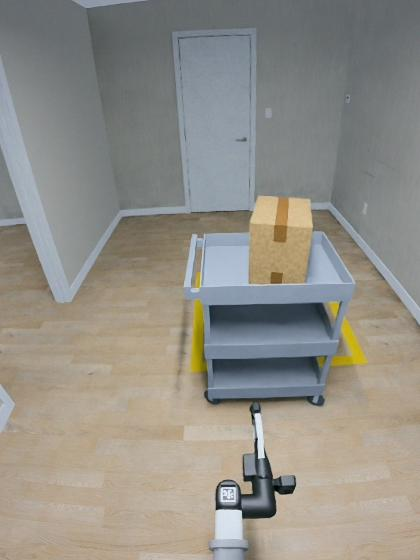

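Request:
move(r1={"base":{"strafe_m":-0.17},"joints":{"lift_m":0.575}}, blocking=false)

Request:
wait(seconds=3)

Request:
move(r1={"base":{"translate_m":0.48},"pace":"slow","contact_limits":{"translate_m":0.6}}, blocking=false)

Request:
wait(seconds=7, cameras=["r1_head_camera"])

Scene clock: 964.33 s.
move: r1 moving
r1.base_odometry: x=+0.468 y=+0.271 heading=+2.298
r1.turned_by_wheels: +0.000
r1.turned_by_imu: +0.000
r1.base_tilt: forward=-1.5 right=+1.2
r1.lidar_m: 1.02 2.45 1.35 1.30 1.11 0.82 0.77 0.80 1.12 1.47 1.52 1.09
r1.base_status: strafe_m moving
r1.joint_positions: lift_m=+0.574 arm_m=+0.165 wrist_yaw_rad=+0.002 wrist_pitch_rad=+0.002 wrist_roll_rad=+1.570 gripper_m=-0.029
r1.joint_status: lift_m moving
r1.measured_speeds: translate_m=+0.000 strafe_m=-0.140 rotate_rad=-0.001 lift_m=+0.027 arm_m=+0.000 wrist_yaw_rad=+0.000 wrist_pitch_rad=+0.000 wrist_roll_rad=+0.000
r1.motor_effort: lift_m=+24(26) arm_m=-4(4) wheel_0=+9(10) wheel_1=-10(10) wheel_2=+0(1)
r1.servo_current: wrist_yaw_rad=46(59) wrist_pitch_rad=39(46) wrist_roll_rad=59(65) gripper_m=65(65)
r1.hand_pose: x=+0.6245 y=-0.0869 z=+0.7512 quat_wxyz=(+0.707, +0.707, +0.002, +0.000) (m; r1's base frame)
r1.wrist_depth_mm: - - - - - 1397 - / - - - - - - - / - 715 723 - - - - / - 741 741 - - - - / - - - - - - - / - - 208 198 174 1366 - / - - 173 647 165 1281 1078
r2: as last shown
r2.base_tilt: forward=-0.6 right=+0.0
r2.lidar_m: 0.41 0.40 4.46 5.11 2.22 1.55 1.46 1.05 0.74 0.68 0.63 0.43
r2.motor_effort: lift_m=+20(20) arm_m=-4(4) wheel_0=+19(19) wheel_1=-7(7) wheel_2=+13(14)
r2.servo_current: wrist_yaw_rad=52(59) wrist_pitch_rad=39(46) wrist_roll_rad=39(52) gripper_m=111(124)
r2.contact_limits: translate_m 0.8
r2.wrist_depth_mm: - - - 164 - 136 - / - - - 165 - 127 - / - - - 166 - 130 - / - - - 165 - 142 - / - - - 168 - 131 - / - - 185 167 180 131 - / - - - - 233 121 -
pictures: none

Scene clock: 965.67 s.
earlier move: r1 done
r1.base_odometry: x=+0.567 y=+0.360 heading=+2.299
r1.turned_by_wheels: +0.000
r1.turned_by_imu: +0.000
r1.base_tilt: forward=-1.6 right=+1.3
r1.lidar_m: 1.03 1.08 1.52 1.43 1.12 0.80 0.77 0.80 1.11 1.32 1.37 1.07
r1.base_status: done
r1.joint_positions: lift_m=+0.575 arm_m=+0.165 wrist_yaw_rad=+0.002 wrist_pitch_rad=+0.002 wrist_roll_rad=+1.570 gripper_m=-0.029
r1.joint_status: all done
r1.measured_speeds: all 0
r1.motor_effort: lift_m=+24(26) arm_m=-4(4) wheel_0=+1(12) wheel_1=+0(10) wheel_2=+0(1)
r1.servo_current: wrist_yaw_rad=39(65) wrist_pitch_rad=33(52) wrist_roll_rad=46(65) gripper_m=65(72)
r1.hand_pose: x=+0.6245 y=-0.0869 z=+0.7520 quat_wxyz=(+0.707, +0.707, +0.002, +0.000) (m; r1's base frame)
r1.wrist_depth_mm: - - - - - 1576 1098 / - - - - - 1397 1042 / - - - - - - - / - - 715 - - - - / - 732 723 - - - - / - - 208 198 173 - - / - - 176 183 158 - 891
r2.base_odometry: x=-3.442 y=+0.327 heading=-2.291
r2.turned_by_wheels: +0.000
r2.turned_by_imu: +0.000
r2.base_tilt: forward=-0.7 right=+0.0
r2.lidar_m: 0.39 0.38 4.48 5.10 2.20 1.56 1.46 1.06 0.76 0.69 0.60 0.42
r2.base_status: not commanded
r2.joint_positions: lift_m=+0.900 arm_m=+0.105 wrist_yaw_rad=+1.627 wrist_pitch_rad=+0.001 wrist_roll_rad=+0.000 gripper_m=-0.028
r2.joint_status: not commanded
r2.measured_speeds: all 0
r2.motor_effort: lift_m=+20(20) arm_m=-4(4) wheel_0=+18(19) wheel_1=-7(7) wheel_2=+14(14)
r2.servo_current: wrist_yaw_rad=46(59) wrist_pitch_rad=39(46) wrist_roll_rad=52(59) gripper_m=124(130)
r2.contact_limits: translate_m 0.8
r2.hand_pose: x=+0.3470 y=+0.2928 z=+1.0777 quat_wxyz=(+0.687, +0.000, +0.000, +0.727) (m; r2's base frame)
r2.wrist_depth_mm: - - - 164 - 136 - / - - - 165 - 127 - / - - - 167 - 130 - / - - - 165 - 142 - / - - - 168 - 131 - / - - 185 167 180 131 - / - - - - 233 121 -
wait: 1.33 of 3 s (r1 has come to rest)
pictures: none

Scene clock: 966.17 s.
move: r1 moving
r1.base_odometry: x=+0.559 y=+0.369 heading=+2.299
r1.turned_by_wheels: +0.000
r1.turned_by_imu: +0.000
r1.base_tilt: forward=-1.6 right=+1.3
r1.lidar_m: 1.01 1.06 1.48 1.41 1.15 0.82 0.78 0.81 1.10 1.34 1.38 1.06
r1.base_status: translate_m moving
r1.joint_positions: lift_m=+0.575 arm_m=+0.165 wrist_yaw_rad=+0.002 wrist_pitch_rad=+0.002 wrist_roll_rad=+1.570 gripper_m=-0.029
r1.joint_status: not commanded
r1.measured_speeds: translate_m=+0.049 strafe_m=-0.001 rotate_rad=+0.000 lift_m=+0.000 arm_m=+0.000 wrist_yaw_rad=+0.000 wrist_pitch_rad=+0.000 wrist_roll_rad=+0.000
r1.motor_effort: lift_m=+24(24) arm_m=-4(4) wheel_0=+5(7) wheel_1=+4(5) wheel_2=-6(6)
r1.servo_current: wrist_yaw_rad=39(59) wrist_pitch_rad=39(46) wrist_roll_rad=65(65) gripper_m=59(65)
r1.contact_limits: translate_m 0.6
r1.hand_pose: x=+0.6245 y=-0.0869 z=+0.7520 quat_wxyz=(+0.707, +0.707, +0.002, +0.000) (m; r1's base frame)
r1.wrist_depth_mm: - - - - - 1576 1060 / - - - - - 1397 1060 / - - - - - - - / - - 707 - - - - / - 723 715 - - - - / - - 187 198 173 - - / - - 172 183 158 - 878
r2: as last shown
r2.lidar_m: 0.41 0.40 4.45 5.12 2.21 1.55 1.45 1.05 0.74 0.68 0.60 0.42
r2.motor_effort: lift_m=+20(20) arm_m=-4(4) wheel_0=+18(19) wheel_1=-7(7) wheel_2=+13(14)
r2.servo_current: wrist_yaw_rad=46(59) wrist_pitch_rad=39(46) wrist_roll_rad=46(52) gripper_m=117(117)
r2.contact_limits: translate_m 0.8
r2.wrist_depth_mm: - - - 164 - 136 - / - - - 166 - 127 - / - - - 166 - 130 - / - - - 165 - 143 - / - - - 168 - 131 - / - - 185 167 180 131 - / - - - - 232 121 -
pictures: none

Scene clock: 971.73 s.
earlier move: r1 done
r1.base_odometry: x=+0.248 y=+0.718 heading=+2.299
r1.turned_by_wheels: +0.000
r1.turned_by_imu: +0.000
r1.base_tilt: forward=-1.6 right=+1.3
r1.lidar_m: 0.52 0.58 1.50 1.43 1.50 1.33 1.22 1.29 1.38 1.31 1.39 0.56
r1.base_status: done
r1.joint_positions: lift_m=+0.575 arm_m=+0.165 wrist_yaw_rad=+0.002 wrist_pitch_rad=+0.002 wrist_roll_rad=+1.570 gripper_m=-0.029
r1.joint_status: not commanded
r1.measured_speeds: all 0
r1.motor_effort: lift_m=+24(24) arm_m=-4(4) wheel_0=+4(8) wheel_1=+2(7) wheel_2=-3(7)
r1.servo_current: wrist_yaw_rad=46(78) wrist_pitch_rad=46(52) wrist_roll_rad=39(72) gripper_m=65(72)
r1.contact_limits: translate_m 0.6
r1.hand_pose: x=+0.6245 y=-0.0869 z=+0.7520 quat_wxyz=(+0.707, +0.707, +0.002, +0.000) (m; r1's base frame)
r1.wrist_depth_mm: - - 183 - - 1756 - / - - 204 - - - - / - - 200 - - - - / 244 - 194 - - - - / 245 - 189 - - - - / 254 - 179 198 634 - - / 259 - 178 186 177 - -
r2.base_odometry: x=-3.442 y=+0.327 heading=-2.291
r2.turned_by_wheels: +0.000
r2.turned_by_imu: +0.001
r2.base_tilt: forward=-0.7 right=+0.0
r2.lidar_m: 0.38 0.41 4.50 5.12 2.20 1.56 1.46 1.06 0.75 0.69 0.61 0.43
r2.base_status: not commanded
r2.joint_positions: lift_m=+0.900 arm_m=+0.105 wrist_yaw_rad=+1.627 wrist_pitch_rad=+0.001 wrist_roll_rad=+0.000 gripper_m=-0.028
r2.joint_status: not commanded
r2.measured_speeds: all 0
r2.motor_effort: lift_m=+20(20) arm_m=-4(4) wheel_0=+18(19) wheel_1=-7(8) wheel_2=+13(14)
r2.servo_current: wrist_yaw_rad=59(59) wrist_pitch_rad=46(52) wrist_roll_rad=46(59) gripper_m=117(124)
r2.contact_limits: translate_m 0.8
r2.hand_pose: x=+0.3470 y=+0.2928 z=+1.0777 quat_wxyz=(+0.687, +0.000, +0.000, +0.727) (m; r2's base frame)
r2.wrist_depth_mm: - - - 164 - 136 - / - - - 165 - 127 - / - - - 166 - 129 - / - - - 165 - 142 - / - - - 169 - 131 - / - - 185 167 179 131 - / - - - - 232 121 -
wait: 5.57 of 7 s (r1 has come to rest)
pictures: r1_head_camera
Images, in order (width x height): r1_head_camera 420x560.

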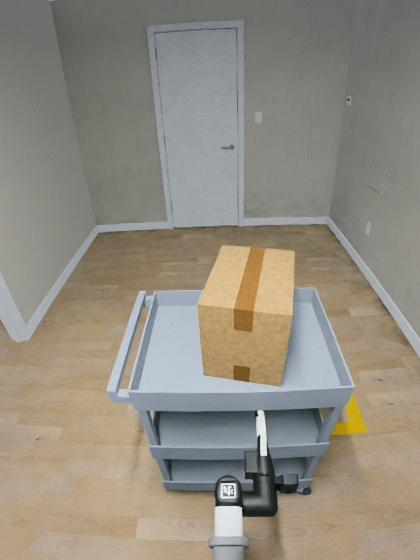

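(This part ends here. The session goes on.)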